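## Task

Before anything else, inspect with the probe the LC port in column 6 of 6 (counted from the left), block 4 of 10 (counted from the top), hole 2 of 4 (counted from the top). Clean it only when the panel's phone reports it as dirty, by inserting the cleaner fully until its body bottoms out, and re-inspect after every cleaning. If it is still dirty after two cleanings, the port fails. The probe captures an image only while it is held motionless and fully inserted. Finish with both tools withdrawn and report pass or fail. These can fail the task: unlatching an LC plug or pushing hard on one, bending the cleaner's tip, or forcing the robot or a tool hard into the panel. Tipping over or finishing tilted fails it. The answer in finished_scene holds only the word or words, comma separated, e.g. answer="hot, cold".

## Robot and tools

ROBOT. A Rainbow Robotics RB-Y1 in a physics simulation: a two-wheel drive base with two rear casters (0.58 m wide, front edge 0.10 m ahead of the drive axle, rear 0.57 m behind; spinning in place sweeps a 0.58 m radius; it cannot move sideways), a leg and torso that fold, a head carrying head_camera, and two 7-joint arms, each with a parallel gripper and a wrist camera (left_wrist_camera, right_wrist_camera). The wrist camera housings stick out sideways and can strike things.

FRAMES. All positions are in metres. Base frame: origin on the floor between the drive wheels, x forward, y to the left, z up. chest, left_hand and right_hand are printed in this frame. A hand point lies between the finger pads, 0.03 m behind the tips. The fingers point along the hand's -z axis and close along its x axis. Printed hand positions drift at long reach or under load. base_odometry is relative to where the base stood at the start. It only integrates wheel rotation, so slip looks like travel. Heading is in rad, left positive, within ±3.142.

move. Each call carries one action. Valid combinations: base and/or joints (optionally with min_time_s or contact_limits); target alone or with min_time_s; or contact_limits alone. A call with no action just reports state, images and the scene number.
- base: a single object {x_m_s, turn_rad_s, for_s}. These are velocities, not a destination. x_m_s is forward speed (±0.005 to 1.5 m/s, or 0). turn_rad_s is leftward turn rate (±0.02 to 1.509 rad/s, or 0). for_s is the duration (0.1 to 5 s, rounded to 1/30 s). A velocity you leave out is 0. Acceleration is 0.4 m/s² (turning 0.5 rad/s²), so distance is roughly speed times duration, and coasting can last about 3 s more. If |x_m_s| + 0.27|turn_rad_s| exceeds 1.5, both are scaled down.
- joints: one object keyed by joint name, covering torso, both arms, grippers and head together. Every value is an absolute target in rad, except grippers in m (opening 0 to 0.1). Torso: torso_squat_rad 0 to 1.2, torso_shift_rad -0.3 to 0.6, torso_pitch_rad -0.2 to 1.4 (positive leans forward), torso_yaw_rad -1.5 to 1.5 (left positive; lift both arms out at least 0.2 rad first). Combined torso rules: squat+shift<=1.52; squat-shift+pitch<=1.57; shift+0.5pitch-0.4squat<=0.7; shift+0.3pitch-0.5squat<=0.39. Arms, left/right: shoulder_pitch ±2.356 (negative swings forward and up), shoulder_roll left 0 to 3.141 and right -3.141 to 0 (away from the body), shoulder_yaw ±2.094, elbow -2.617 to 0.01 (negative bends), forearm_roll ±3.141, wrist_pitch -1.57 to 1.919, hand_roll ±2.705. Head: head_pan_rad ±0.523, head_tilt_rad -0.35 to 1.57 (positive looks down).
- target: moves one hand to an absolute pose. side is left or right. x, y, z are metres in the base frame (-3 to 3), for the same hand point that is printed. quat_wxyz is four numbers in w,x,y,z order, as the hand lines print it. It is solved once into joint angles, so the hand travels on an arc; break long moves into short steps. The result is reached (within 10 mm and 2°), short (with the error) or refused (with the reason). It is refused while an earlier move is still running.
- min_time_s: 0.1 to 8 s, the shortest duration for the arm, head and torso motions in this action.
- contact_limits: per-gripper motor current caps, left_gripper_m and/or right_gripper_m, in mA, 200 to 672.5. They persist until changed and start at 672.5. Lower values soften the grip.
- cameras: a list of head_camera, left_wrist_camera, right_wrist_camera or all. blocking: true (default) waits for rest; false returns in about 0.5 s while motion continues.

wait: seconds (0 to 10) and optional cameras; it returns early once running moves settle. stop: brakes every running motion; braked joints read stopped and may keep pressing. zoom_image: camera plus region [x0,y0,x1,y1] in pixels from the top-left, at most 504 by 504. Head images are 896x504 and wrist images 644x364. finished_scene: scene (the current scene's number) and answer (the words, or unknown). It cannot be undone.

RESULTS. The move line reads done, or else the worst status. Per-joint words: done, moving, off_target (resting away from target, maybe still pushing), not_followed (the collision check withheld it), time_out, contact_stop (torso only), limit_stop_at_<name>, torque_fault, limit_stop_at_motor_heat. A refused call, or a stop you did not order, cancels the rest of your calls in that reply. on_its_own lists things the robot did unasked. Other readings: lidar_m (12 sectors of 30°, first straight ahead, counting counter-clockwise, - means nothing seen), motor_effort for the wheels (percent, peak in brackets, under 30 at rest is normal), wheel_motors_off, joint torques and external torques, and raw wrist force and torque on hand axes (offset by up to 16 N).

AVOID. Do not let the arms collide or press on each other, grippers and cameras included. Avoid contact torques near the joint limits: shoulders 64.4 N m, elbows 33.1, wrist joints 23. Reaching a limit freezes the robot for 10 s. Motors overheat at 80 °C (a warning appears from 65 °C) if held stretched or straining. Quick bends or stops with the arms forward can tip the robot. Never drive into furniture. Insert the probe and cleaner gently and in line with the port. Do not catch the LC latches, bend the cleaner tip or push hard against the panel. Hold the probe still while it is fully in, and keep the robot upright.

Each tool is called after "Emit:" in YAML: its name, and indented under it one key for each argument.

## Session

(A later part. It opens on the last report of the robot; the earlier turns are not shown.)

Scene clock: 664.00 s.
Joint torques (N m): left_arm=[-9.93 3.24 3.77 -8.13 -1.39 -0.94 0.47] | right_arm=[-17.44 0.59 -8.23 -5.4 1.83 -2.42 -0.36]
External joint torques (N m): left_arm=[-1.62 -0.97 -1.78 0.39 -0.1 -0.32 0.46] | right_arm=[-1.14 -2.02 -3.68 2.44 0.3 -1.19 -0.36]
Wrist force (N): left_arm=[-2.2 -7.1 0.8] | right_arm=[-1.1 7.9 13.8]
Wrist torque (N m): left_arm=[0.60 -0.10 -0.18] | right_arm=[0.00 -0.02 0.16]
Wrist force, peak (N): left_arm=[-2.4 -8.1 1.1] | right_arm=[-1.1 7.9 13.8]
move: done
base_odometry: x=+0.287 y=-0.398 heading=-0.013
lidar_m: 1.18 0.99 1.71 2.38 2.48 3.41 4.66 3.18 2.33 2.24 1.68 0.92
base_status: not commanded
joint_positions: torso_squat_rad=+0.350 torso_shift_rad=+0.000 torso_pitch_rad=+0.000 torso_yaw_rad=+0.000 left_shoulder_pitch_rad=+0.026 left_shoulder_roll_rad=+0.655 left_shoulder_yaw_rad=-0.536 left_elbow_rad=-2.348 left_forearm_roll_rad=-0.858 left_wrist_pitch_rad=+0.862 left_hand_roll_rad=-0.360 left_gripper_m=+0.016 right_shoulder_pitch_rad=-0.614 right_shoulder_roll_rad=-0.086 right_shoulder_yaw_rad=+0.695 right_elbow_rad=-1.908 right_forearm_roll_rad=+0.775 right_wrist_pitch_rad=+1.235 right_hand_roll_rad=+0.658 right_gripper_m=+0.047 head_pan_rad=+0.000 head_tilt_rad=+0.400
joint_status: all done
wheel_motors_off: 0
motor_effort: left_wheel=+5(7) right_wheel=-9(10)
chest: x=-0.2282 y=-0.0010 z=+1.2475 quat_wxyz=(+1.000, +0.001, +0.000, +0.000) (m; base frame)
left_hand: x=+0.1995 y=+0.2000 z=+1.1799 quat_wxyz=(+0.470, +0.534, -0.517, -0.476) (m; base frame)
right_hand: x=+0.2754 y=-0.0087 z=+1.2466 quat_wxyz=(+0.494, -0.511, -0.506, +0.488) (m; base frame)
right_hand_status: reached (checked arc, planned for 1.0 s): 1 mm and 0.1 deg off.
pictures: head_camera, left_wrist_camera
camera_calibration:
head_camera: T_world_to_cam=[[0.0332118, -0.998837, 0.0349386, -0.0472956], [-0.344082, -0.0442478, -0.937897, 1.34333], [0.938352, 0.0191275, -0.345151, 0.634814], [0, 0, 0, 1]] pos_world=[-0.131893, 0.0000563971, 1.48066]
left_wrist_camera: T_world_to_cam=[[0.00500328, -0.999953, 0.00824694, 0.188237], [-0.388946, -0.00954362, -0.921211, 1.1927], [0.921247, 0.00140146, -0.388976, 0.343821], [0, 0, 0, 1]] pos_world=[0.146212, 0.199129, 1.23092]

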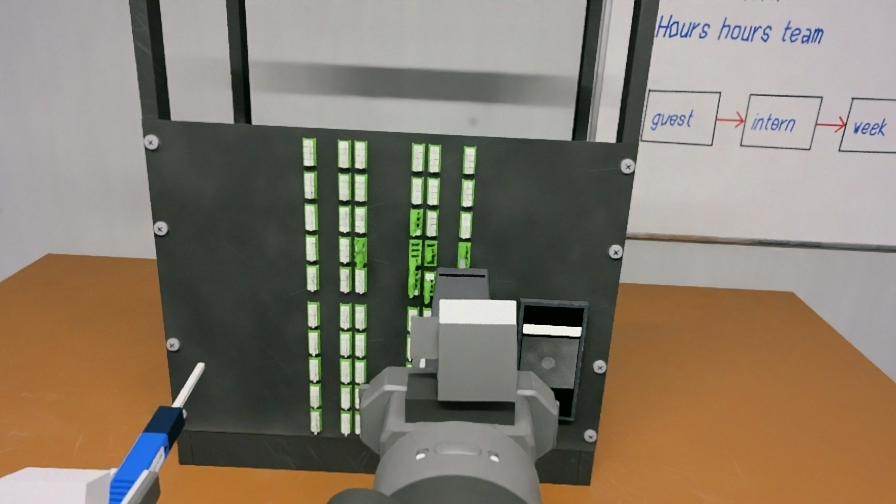

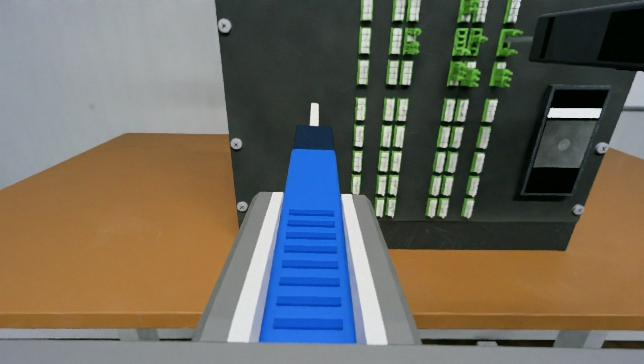

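Emit:
zoom_image:
  camera: "head_camera"
  region: [534, 349, 564, 379]

Emit:
zoom_image:
  camera: "left_wrist_camera"
  region: [550, 132, 576, 158]

Emit:
wait:
  seconds: 1
  cameras: ["head_camera", "left_wrist_camera"]

Emit:
zoom_image:
  camera: "left_wrist_camera"
  region: [520, 80, 620, 200]

Emit:
zoom_image:
  camera: "head_camera"
  region: [534, 349, 564, 379]

Scaled by 16.800 from the camera's 896x504 image, which has a finer 1280x720 frame.

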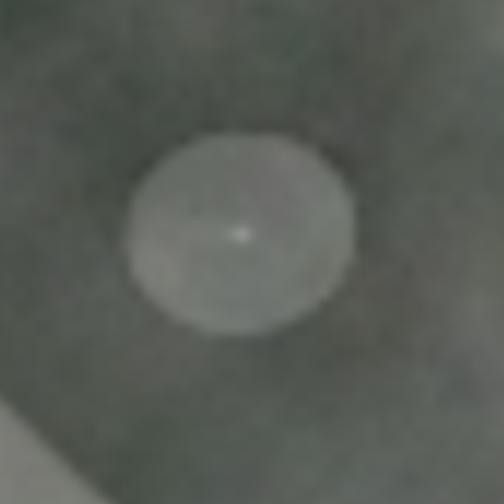

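Scaled by 19.385 from the camera's 644x364 image, which has a finer 1265x715 frame.

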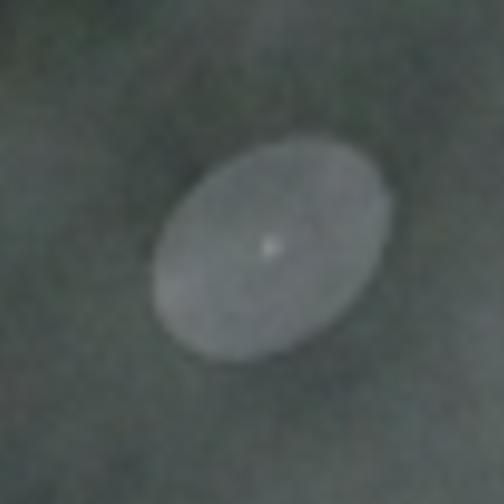

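Scene clock: 681.77 s.
Joint torques (N m): left_arm=[-9.3 3.03 4.36 -8.25 -1.6 -1.04 0.5] | right_arm=[-17.44 0.31 -8.14 -5.59 1.66 -2.27 -0.37]
External joint torques (N m): left_arm=[-0.99 -1.18 -1.19 0.26 -0.31 -0.42 0.49] | right_arm=[-1.15 -2.29 -3.6 2.25 0.14 -1.03 -0.36]
Wrist force (N): left_arm=[-2.1 -7.7 -0.1] | right_arm=[-0.9 7.7 13.4]
Wrist torque (N m): left_arm=[0.61 -0.09 -0.15] | right_arm=[-0.01 0.03 0.16]
Wrist force, peak (N): left_arm=[-2.7 -8.2 0.0] | right_arm=[-1.0 8.2 13.6]
base_odometry: x=+0.287 y=-0.398 heading=-0.013
lidar_m: 1.18 1.01 1.70 2.38 2.47 3.41 4.64 3.18 2.34 2.25 1.68 0.91
base_status: not commanded
joint_positions: torso_squat_rad=+0.350 torso_shift_rad=+0.000 torso_pitch_rad=+0.000 torso_yaw_rad=+0.000 left_shoulder_pitch_rad=+0.026 left_shoulder_roll_rad=+0.655 left_shoulder_yaw_rad=-0.536 left_elbow_rad=-2.348 left_forearm_roll_rad=-0.858 left_wrist_pitch_rad=+0.862 left_hand_roll_rad=-0.360 left_gripper_m=+0.016 right_shoulder_pitch_rad=-0.614 right_shoulder_roll_rad=-0.086 right_shoulder_yaw_rad=+0.695 right_elbow_rad=-1.908 right_forearm_roll_rad=+0.775 right_wrist_pitch_rad=+1.235 right_hand_roll_rad=+0.658 right_gripper_m=+0.047 head_pan_rad=+0.000 head_tilt_rad=+0.400
joint_status: all done
wheel_motors_off: 0
motor_effort: left_wheel=+6(7) right_wheel=-9(10)
chest: x=-0.2282 y=-0.0010 z=+1.2475 quat_wxyz=(+1.000, +0.001, +0.000, +0.000) (m; base frame)
left_hand: x=+0.1995 y=+0.2000 z=+1.1799 quat_wxyz=(+0.470, +0.534, -0.517, -0.476) (m; base frame)
right_hand: x=+0.2754 y=-0.0087 z=+1.2466 quat_wxyz=(+0.494, -0.511, -0.506, +0.488) (m; base frame)
right_hand_status: reached (checked arc, planned for 1.0 s): 1 mm and 0.1 deg off.
wait: 1.00 s; at rest from the start
pictures: head_camera, left_wrist_camera
camera_calibration:
head_camera: T_world_to_cam=[[0.0332118, -0.998837, 0.0349386, -0.0472956], [-0.344082, -0.0442478, -0.937897, 1.34333], [0.938352, 0.0191275, -0.345151, 0.634814], [0, 0, 0, 1]] pos_world=[-0.131893, 0.0000563971, 1.48066]
left_wrist_camera: T_world_to_cam=[[0.00500328, -0.999953, 0.00824694, 0.188237], [-0.388946, -0.00954362, -0.921211, 1.1927], [0.921247, 0.00140146, -0.388976, 0.343821], [0, 0, 0, 1]] pos_world=[0.146212, 0.199129, 1.23092]

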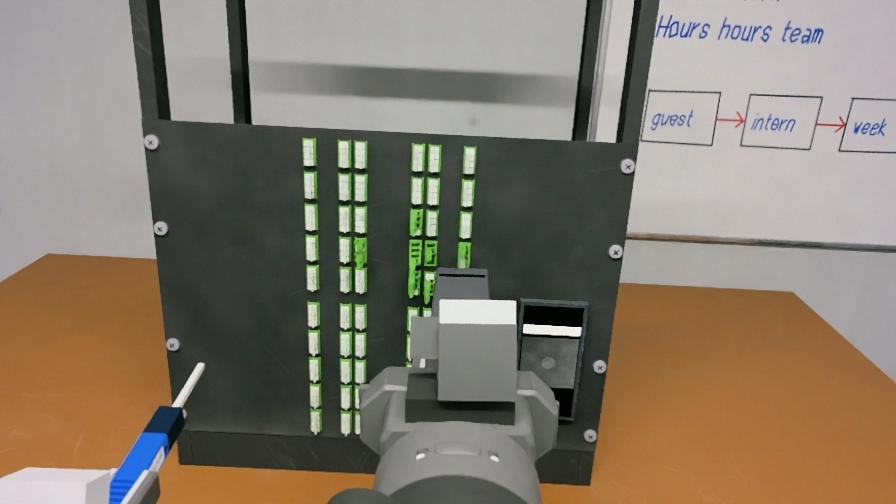

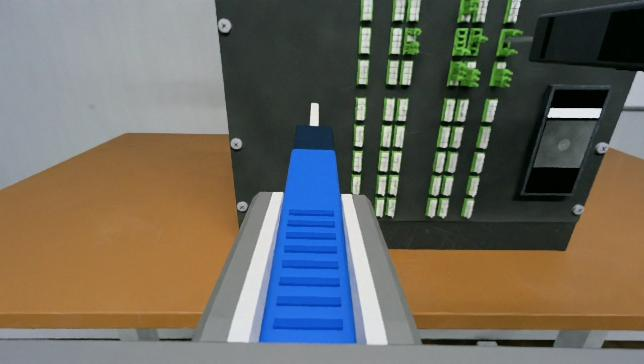

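Scaled by 4.200 from the camera's 644x364 image, which has a finer 1265x715 frame.

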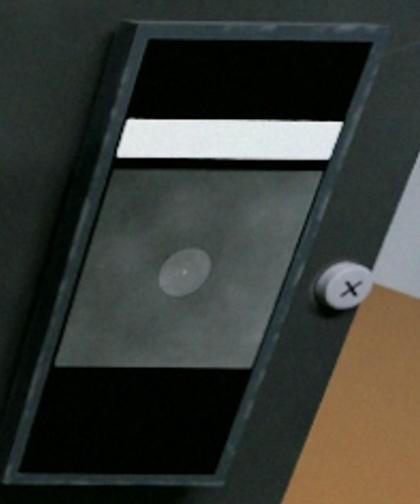

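Scaled by 16.800 from the camera's 896x504 image, which has a finer 1280x720 frame.

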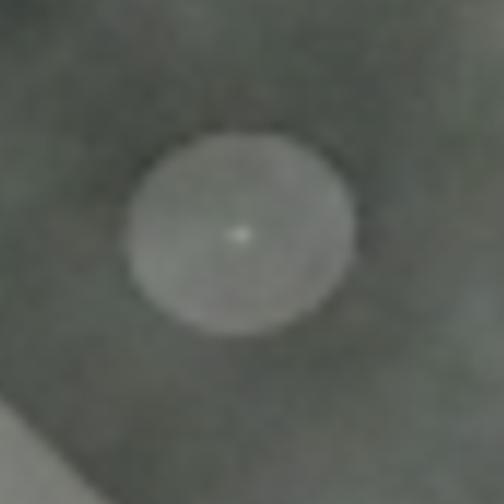

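Emit:
move:
  target: {"side": "right", "x": 0.2600, "y": -0.0091, "z": 1.2468, "quat_wxyz": [0.4942, -0.5115, -0.5062, 0.4880]}
  min_time_s: 2

Emit:
move:
  target: {"side": "right", "x": 0.2200, "y": -0.0091, "z": 1.2468, "quat_wxyz": [0.4942, -0.5115, -0.5062, 0.4880]}
  min_time_s: 2

Emit:
move:
  target: {"side": "right", "x": 0.2000, "y": -0.0091, "z": 1.23, "quat_wxyz": [0.4942, -0.5115, -0.5062, 0.4880]}
  min_time_s: 1.5

Emit:
move:
  target: {"side": "right", "x": 0.22, "y": -0.075, "z": 1.11, "quat_wxyz": [0.4942, -0.5115, -0.5062, 0.4880]}
  min_time_s: 2.5
  cameras: ["head_camera", "right_wrist_camera"]

Scene clock: 700.70 s.
Joint torques (N m): left_arm=[-9.56 2.36 3.57 -8.06 -1.47 -1 0.55] | right_arm=[-14.27 4.38 -3.1 -8.56 2.3 -1.32 0.43]
External joint torques (N m): left_arm=[-1.25 -1.85 -1.97 0.46 -0.18 -0.38 0.54] | right_arm=[1.31 1.38 1.3 -0.81 0.78 -0.06 0.44]
Wrist force (N): left_arm=[-2.1 -6.5 0.4] | right_arm=[-0.1 6.8 -1.4]
Wrist torque (N m): left_arm=[0.51 -0.09 -0.20] | right_arm=[-0.13 -0.23 0.09]
Wrist force, peak (N): left_arm=[-2.6 -8.2 0.4] | right_arm=[5.3 3.1 -27.8]
move: done
base_odometry: x=+0.287 y=-0.398 heading=-0.013
lidar_m: 1.18 0.99 1.70 2.37 2.47 3.40 4.66 3.18 2.32 2.24 1.70 0.91
base_status: not commanded
joint_positions: torso_squat_rad=+0.350 torso_shift_rad=+0.000 torso_pitch_rad=+0.000 torso_yaw_rad=+0.000 left_shoulder_pitch_rad=+0.026 left_shoulder_roll_rad=+0.655 left_shoulder_yaw_rad=-0.536 left_elbow_rad=-2.348 left_forearm_roll_rad=-0.858 left_wrist_pitch_rad=+0.862 left_hand_roll_rad=-0.360 left_gripper_m=+0.016 right_shoulder_pitch_rad=-0.584 right_shoulder_roll_rad=-0.085 right_shoulder_yaw_rad=+0.722 right_elbow_rad=-1.966 right_forearm_roll_rad=+0.795 right_wrist_pitch_rad=+1.268 right_hand_roll_rad=+0.677 right_gripper_m=+0.047 head_pan_rad=+0.000 head_tilt_rad=+0.400
joint_status: all done
wheel_motors_off: 0
motor_effort: left_wheel=+6(8) right_wheel=-13(13)
chest: x=-0.2278 y=-0.0010 z=+1.2475 quat_wxyz=(+1.000, +0.001, +0.000, +0.000) (m; base frame)
left_hand: x=+0.1998 y=+0.2000 z=+1.1797 quat_wxyz=(+0.470, +0.534, -0.517, -0.476) (m; base frame)
right_hand: x=+0.2605 y=-0.0093 z=+1.2465 quat_wxyz=(+0.494, -0.511, -0.506, +0.488) (m; base frame)
right_hand_status: reached (checked arc, planned for 2.0 s): 1 mm and 0.0 deg off.
pictures: none

Scene clock: 703.03 s.
Joint torques (N m): left_arm=[-9.51 2.51 4.35 -8.25 -1.59 -0.82 0.71] | right_arm=[-11.91 5.79 -2.62 -8.01 2.18 -1.64 0.42]
External joint torques (N m): left_arm=[-1.21 -1.7 -1.2 0.26 -0.3 -0.2 0.69] | right_arm=[1.77 1.79 1.31 -0.51 0.7 -0.3 0.42]
Wrist force (N): left_arm=[-2.0 -7.1 0.6] | right_arm=[0.4 6.9 -1.4]
Wrist torque (N m): left_arm=[0.60 -0.05 -0.20] | right_arm=[-0.13 -0.15 0.10]
Wrist force, peak (N): left_arm=[-2.6 -7.9 -0.2] | right_arm=[-0.1 10.1 -3.1]
move: done
base_odometry: x=+0.287 y=-0.398 heading=-0.013
lidar_m: 1.19 1.00 1.69 2.38 2.49 3.41 4.66 3.20 2.32 2.25 1.69 0.90
base_status: not commanded
joint_positions: torso_squat_rad=+0.350 torso_shift_rad=+0.000 torso_pitch_rad=+0.000 torso_yaw_rad=+0.000 left_shoulder_pitch_rad=+0.026 left_shoulder_roll_rad=+0.655 left_shoulder_yaw_rad=-0.536 left_elbow_rad=-2.348 left_forearm_roll_rad=-0.858 left_wrist_pitch_rad=+0.862 left_hand_roll_rad=-0.360 left_gripper_m=+0.016 right_shoulder_pitch_rad=-0.506 right_shoulder_roll_rad=-0.076 right_shoulder_yaw_rad=+0.804 right_elbow_rad=-2.103 right_forearm_roll_rad=+0.862 right_wrist_pitch_rad=+1.350 right_hand_roll_rad=+0.725 right_gripper_m=+0.047 head_pan_rad=+0.000 head_tilt_rad=+0.400
joint_status: all done
wheel_motors_off: 0
motor_effort: left_wheel=+6(8) right_wheel=-13(13)
chest: x=-0.2279 y=-0.0010 z=+1.2475 quat_wxyz=(+1.000, +0.001, +0.000, +0.000) (m; base frame)
left_hand: x=+0.1997 y=+0.2000 z=+1.1798 quat_wxyz=(+0.470, +0.534, -0.517, -0.476) (m; base frame)
right_hand: x=+0.2203 y=-0.0093 z=+1.2467 quat_wxyz=(+0.494, -0.511, -0.506, +0.488) (m; base frame)
right_hand_status: reached (checked arc, planned for 2.0 s): 0 mm and 0.0 deg off.
pictures: none

Scene clock: 704.87 s.
Joint torques (N m): left_arm=[-9.72 3.07 4.04 -8.26 -1.43 -0.85 0.55] | right_arm=[-11.28 3.17 -2.94 -8.49 2.23 -1.37 -0.17]
External joint torques (N m): left_arm=[-1.41 -1.14 -1.5 0.25 -0.14 -0.23 0.54] | right_arm=[1.22 -1.34 0.82 -0.81 0.7 -0.09 -0.16]
Wrist force (N): left_arm=[-1.8 -7.4 0.6] | right_arm=[0.2 6.8 -1.4]
Wrist torque (N m): left_arm=[0.66 -0.06 -0.15] | right_arm=[-0.12 -0.18 0.19]
Wrist force, peak (N): left_arm=[-2.6 -8.1 0.6] | right_arm=[0.0 7.3 -1.9]
move: done
base_odometry: x=+0.287 y=-0.398 heading=-0.013
lidar_m: 1.17 1.00 1.68 2.38 2.47 3.40 4.66 3.18 2.35 2.23 1.69 0.91
base_status: not commanded
joint_positions: torso_squat_rad=+0.350 torso_shift_rad=+0.000 torso_pitch_rad=+0.000 torso_yaw_rad=+0.000 left_shoulder_pitch_rad=+0.026 left_shoulder_roll_rad=+0.655 left_shoulder_yaw_rad=-0.536 left_elbow_rad=-2.348 left_forearm_roll_rad=-0.858 left_wrist_pitch_rad=+0.862 left_hand_roll_rad=-0.360 left_gripper_m=+0.016 right_shoulder_pitch_rad=-0.439 right_shoulder_roll_rad=-0.093 right_shoulder_yaw_rad=+0.880 right_elbow_rad=-2.140 right_forearm_roll_rad=+0.931 right_wrist_pitch_rad=+1.362 right_hand_roll_rad=+0.690 right_gripper_m=+0.047 head_pan_rad=+0.000 head_tilt_rad=+0.400
joint_status: all done
wheel_motors_off: 0
motor_effort: left_wheel=+7(8) right_wheel=-13(13)
chest: x=-0.2279 y=-0.0010 z=+1.2475 quat_wxyz=(+1.000, +0.001, +0.000, +0.000) (m; base frame)
left_hand: x=+0.1997 y=+0.2000 z=+1.1798 quat_wxyz=(+0.470, +0.534, -0.517, -0.476) (m; base frame)
right_hand: x=+0.2001 y=-0.0091 z=+1.2300 quat_wxyz=(+0.494, -0.511, -0.506, +0.488) (m; base frame)
right_hand_status: reached (checked arc, planned for 1.5 s): 0 mm and 0.0 deg off.
pictures: none

Scene clock: 707.70 s.
Joint torques (N m): left_arm=[-9.26 3.19 3.46 -7.97 -1.58 -0.96 0.58] | right_arm=[-10.24 -0.67 -3.91 -8.68 2.52 -0.95 -0.22]
External joint torques (N m): left_arm=[-0.96 -1.02 -2.09 0.55 -0.28 -0.34 0.57] | right_arm=[1.3 -1.62 0.85 0.4 0.79 -0.46 -0.22]
Wrist force (N): left_arm=[-2.8 -6.9 0.2] | right_arm=[0.1 7.1 -1.9]
Wrist torque (N m): left_arm=[0.54 -0.16 -0.18] | right_arm=[-0.16 -0.22 0.20]
Wrist force, peak (N): left_arm=[-2.8 -8.1 0.1] | right_arm=[0.0 7.7 -1.6]
move: done
base_odometry: x=+0.287 y=-0.398 heading=-0.013
lidar_m: 1.18 1.00 1.70 2.38 2.47 3.42 4.65 3.18 2.32 2.23 1.68 0.91
base_status: not commanded
joint_positions: torso_squat_rad=+0.350 torso_shift_rad=+0.000 torso_pitch_rad=+0.000 torso_yaw_rad=+0.000 left_shoulder_pitch_rad=+0.026 left_shoulder_roll_rad=+0.655 left_shoulder_yaw_rad=-0.536 left_elbow_rad=-2.348 left_forearm_roll_rad=-0.858 left_wrist_pitch_rad=+0.862 left_hand_roll_rad=-0.360 left_gripper_m=+0.016 right_shoulder_pitch_rad=-0.241 right_shoulder_roll_rad=-0.364 right_shoulder_yaw_rad=+0.903 right_elbow_rad=-1.976 right_forearm_roll_rad=+1.062 right_wrist_pitch_rad=+1.091 right_hand_roll_rad=+0.249 right_gripper_m=+0.047 head_pan_rad=+0.000 head_tilt_rad=+0.400
joint_status: all done
wheel_motors_off: 0
motor_effort: left_wheel=+6(8) right_wheel=-13(13)
chest: x=-0.2279 y=-0.0010 z=+1.2475 quat_wxyz=(+1.000, +0.001, +0.000, +0.000) (m; base frame)
left_hand: x=+0.1997 y=+0.2000 z=+1.1798 quat_wxyz=(+0.470, +0.534, -0.517, -0.476) (m; base frame)
right_hand: x=+0.2194 y=-0.0746 z=+1.1099 quat_wxyz=(+0.494, -0.509, -0.505, +0.492) (m; base frame)
right_hand_status: reached (checked arc, planned for 2.5 s): 1 mm and 0.5 deg off.
pictures: head_camera, right_wrist_camera
camera_calibration:
head_camera: T_world_to_cam=[[0.0332259, -0.998837, 0.034925, -0.0472835], [-0.344466, -0.0442477, -0.937755, 1.34317], [0.938211, 0.0191273, -0.345536, 0.635082], [0, 0, 0, 1]] pos_world=[-0.131592, 0.0000563969, 1.48066]
right_wrist_camera: T_world_to_cam=[[0.00270215, -0.999956, 0.00894126, -0.0822727], [-0.462376, -0.00917746, -0.886637, 1.11247], [0.88668, -0.00173839, -0.46238, 0.396994], [0, 0, 0, 1]] pos_world=[0.162594, -0.0713693, 1.17065]

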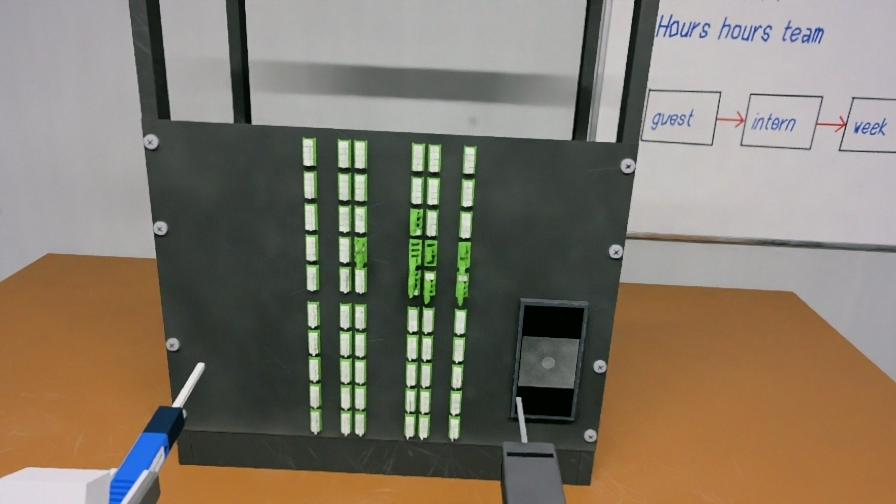

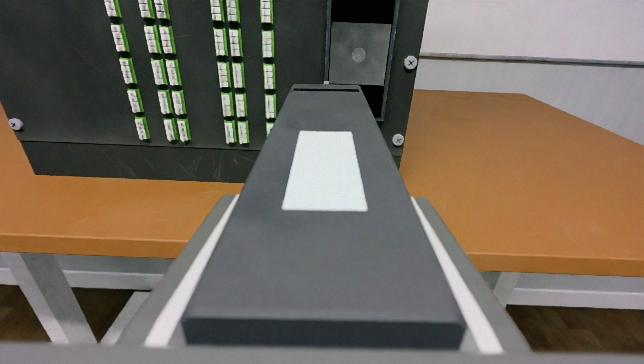

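Emit:
move:
  cameras: ["all"]

Emit:
zoom_image:
  camera: "right_wrist_camera"
  region: [345, 41, 371, 67]

Emit:
zoom_image:
  camera: "right_wrist_camera"
  region: [326, 18, 394, 86]

Scene clock: 735.03 s.
Joint torques (N m): left_arm=[-9.72 3.41 3.8 -8.25 -1.3 -0.92 0.44] | right_arm=[-10.34 -0.6 -3.7 -8.66 2.36 -0.84 -0.28]
External joint torques (N m): left_arm=[-1.42 -0.8 -1.74 0.27 -0.01 -0.3 0.42] | right_arm=[1.2 -1.56 1.06 0.43 0.64 -0.35 -0.28]
Wrist force (N): left_arm=[-2.0 -6.6 0.7] | right_arm=[0.2 6.9 -1.4]
Wrist torque (N m): left_arm=[0.55 -0.06 -0.18] | right_arm=[-0.11 -0.20 0.15]
Wrist force, peak (N): left_arm=[-2.1 -8.3 -0.3] | right_arm=[0.2 7.6 -1.5]
base_odometry: x=+0.287 y=-0.398 heading=-0.013
lidar_m: 1.18 1.01 1.70 2.38 2.47 3.41 4.66 3.18 2.33 2.24 1.67 0.91
base_status: not commanded
joint_positions: torso_squat_rad=+0.350 torso_shift_rad=+0.000 torso_pitch_rad=+0.000 torso_yaw_rad=+0.000 left_shoulder_pitch_rad=+0.026 left_shoulder_roll_rad=+0.655 left_shoulder_yaw_rad=-0.536 left_elbow_rad=-2.348 left_forearm_roll_rad=-0.858 left_wrist_pitch_rad=+0.862 left_hand_roll_rad=-0.360 left_gripper_m=+0.016 right_shoulder_pitch_rad=-0.241 right_shoulder_roll_rad=-0.364 right_shoulder_yaw_rad=+0.903 right_elbow_rad=-1.976 right_forearm_roll_rad=+1.062 right_wrist_pitch_rad=+1.091 right_hand_roll_rad=+0.249 right_gripper_m=+0.047 head_pan_rad=+0.000 head_tilt_rad=+0.400
joint_status: all done
wheel_motors_off: 0
motor_effort: left_wheel=+7(8) right_wheel=-13(13)
chest: x=-0.2279 y=-0.0010 z=+1.2475 quat_wxyz=(+1.000, +0.001, +0.000, +0.000) (m; base frame)
left_hand: x=+0.1997 y=+0.2000 z=+1.1798 quat_wxyz=(+0.470, +0.534, -0.517, -0.476) (m; base frame)
right_hand: x=+0.2194 y=-0.0746 z=+1.1099 quat_wxyz=(+0.494, -0.509, -0.505, +0.492) (m; base frame)
right_hand_status: reached (checked arc, planned for 2.5 s): 1 mm and 0.5 deg off.
pictures: head_camera, left_wrist_camera, right_wrist_camera
camera_calibration:
head_camera: T_world_to_cam=[[0.0332259, -0.998837, 0.034925, -0.0472835], [-0.344466, -0.0442477, -0.937755, 1.34317], [0.938211, 0.0191273, -0.345536, 0.635082], [0, 0, 0, 1]] pos_world=[-0.131592, 0.0000563969, 1.48066]
left_wrist_camera: T_world_to_cam=[[0.00509893, -0.999953, 0.00820465, 0.188275], [-0.389321, -0.00954248, -0.921053, 1.19259], [0.921088, 0.00150215, -0.389351, 0.343971], [0, 0, 0, 1]] pos_world=[0.146511, 0.19913, 1.23082]
right_wrist_camera: T_world_to_cam=[[0.00270215, -0.999956, 0.00894126, -0.0822727], [-0.462376, -0.00917746, -0.886637, 1.11247], [0.88668, -0.00173839, -0.46238, 0.396994], [0, 0, 0, 1]] pos_world=[0.162594, -0.0713693, 1.17065]

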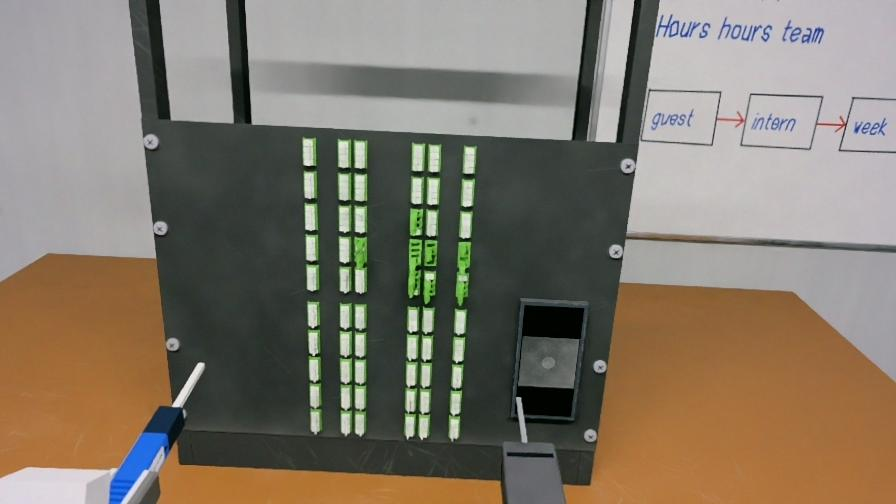

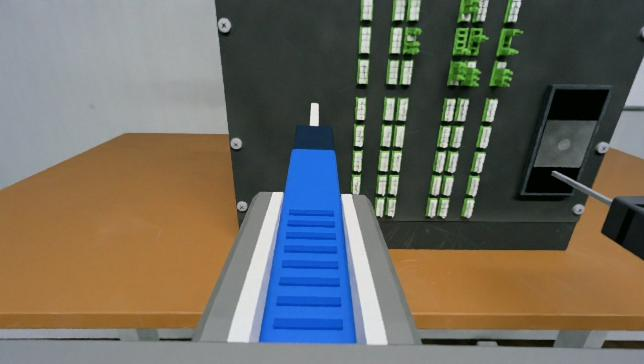

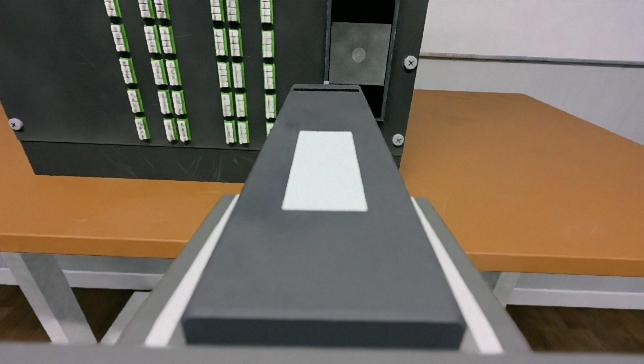

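Scaled by 19.385 from the camera's 644x364 image, which has a finer 1265x715 frame.

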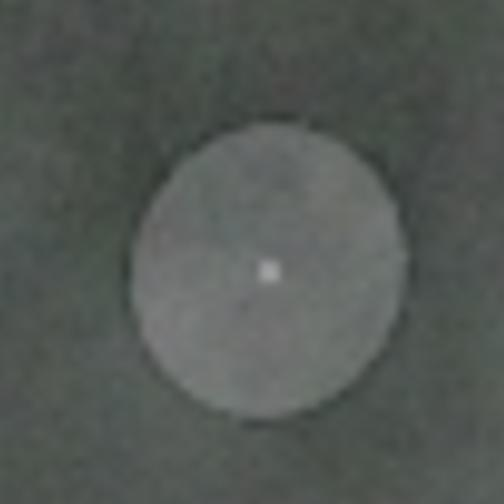

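Scaled by 7.412 from the camera's 644x364 image, which has a finer 1265x715 frame.

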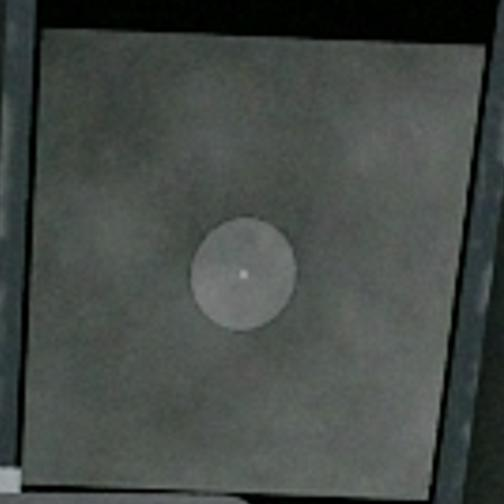

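Emit:
zoom_image:
  camera: "head_camera"
  region: [533, 348, 563, 378]

Emit:
zoom_image:
  camera: "left_wrist_camera"
  region: [552, 130, 578, 156]

Scaled by 16.800 from the camera's 896x504 image, which has a finer 1280x720 frame.

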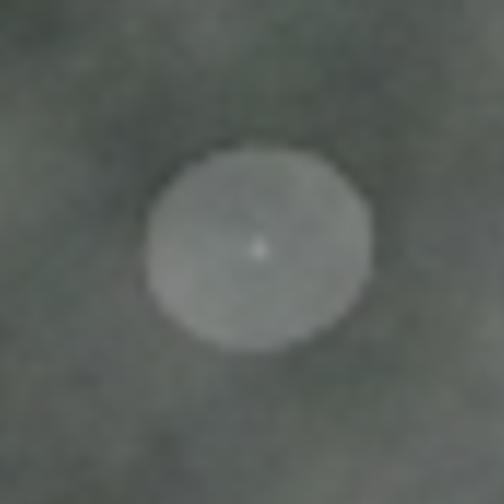

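Scaled by 19.385 from the camera's 644x364 image, which has a finer 1265x715 frame.

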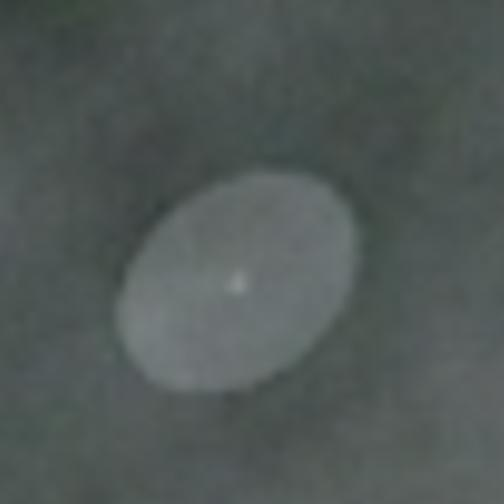

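Emit:
finished_scene:
  scene: 2
  answer: "pass"

The scene is finished: the task was done.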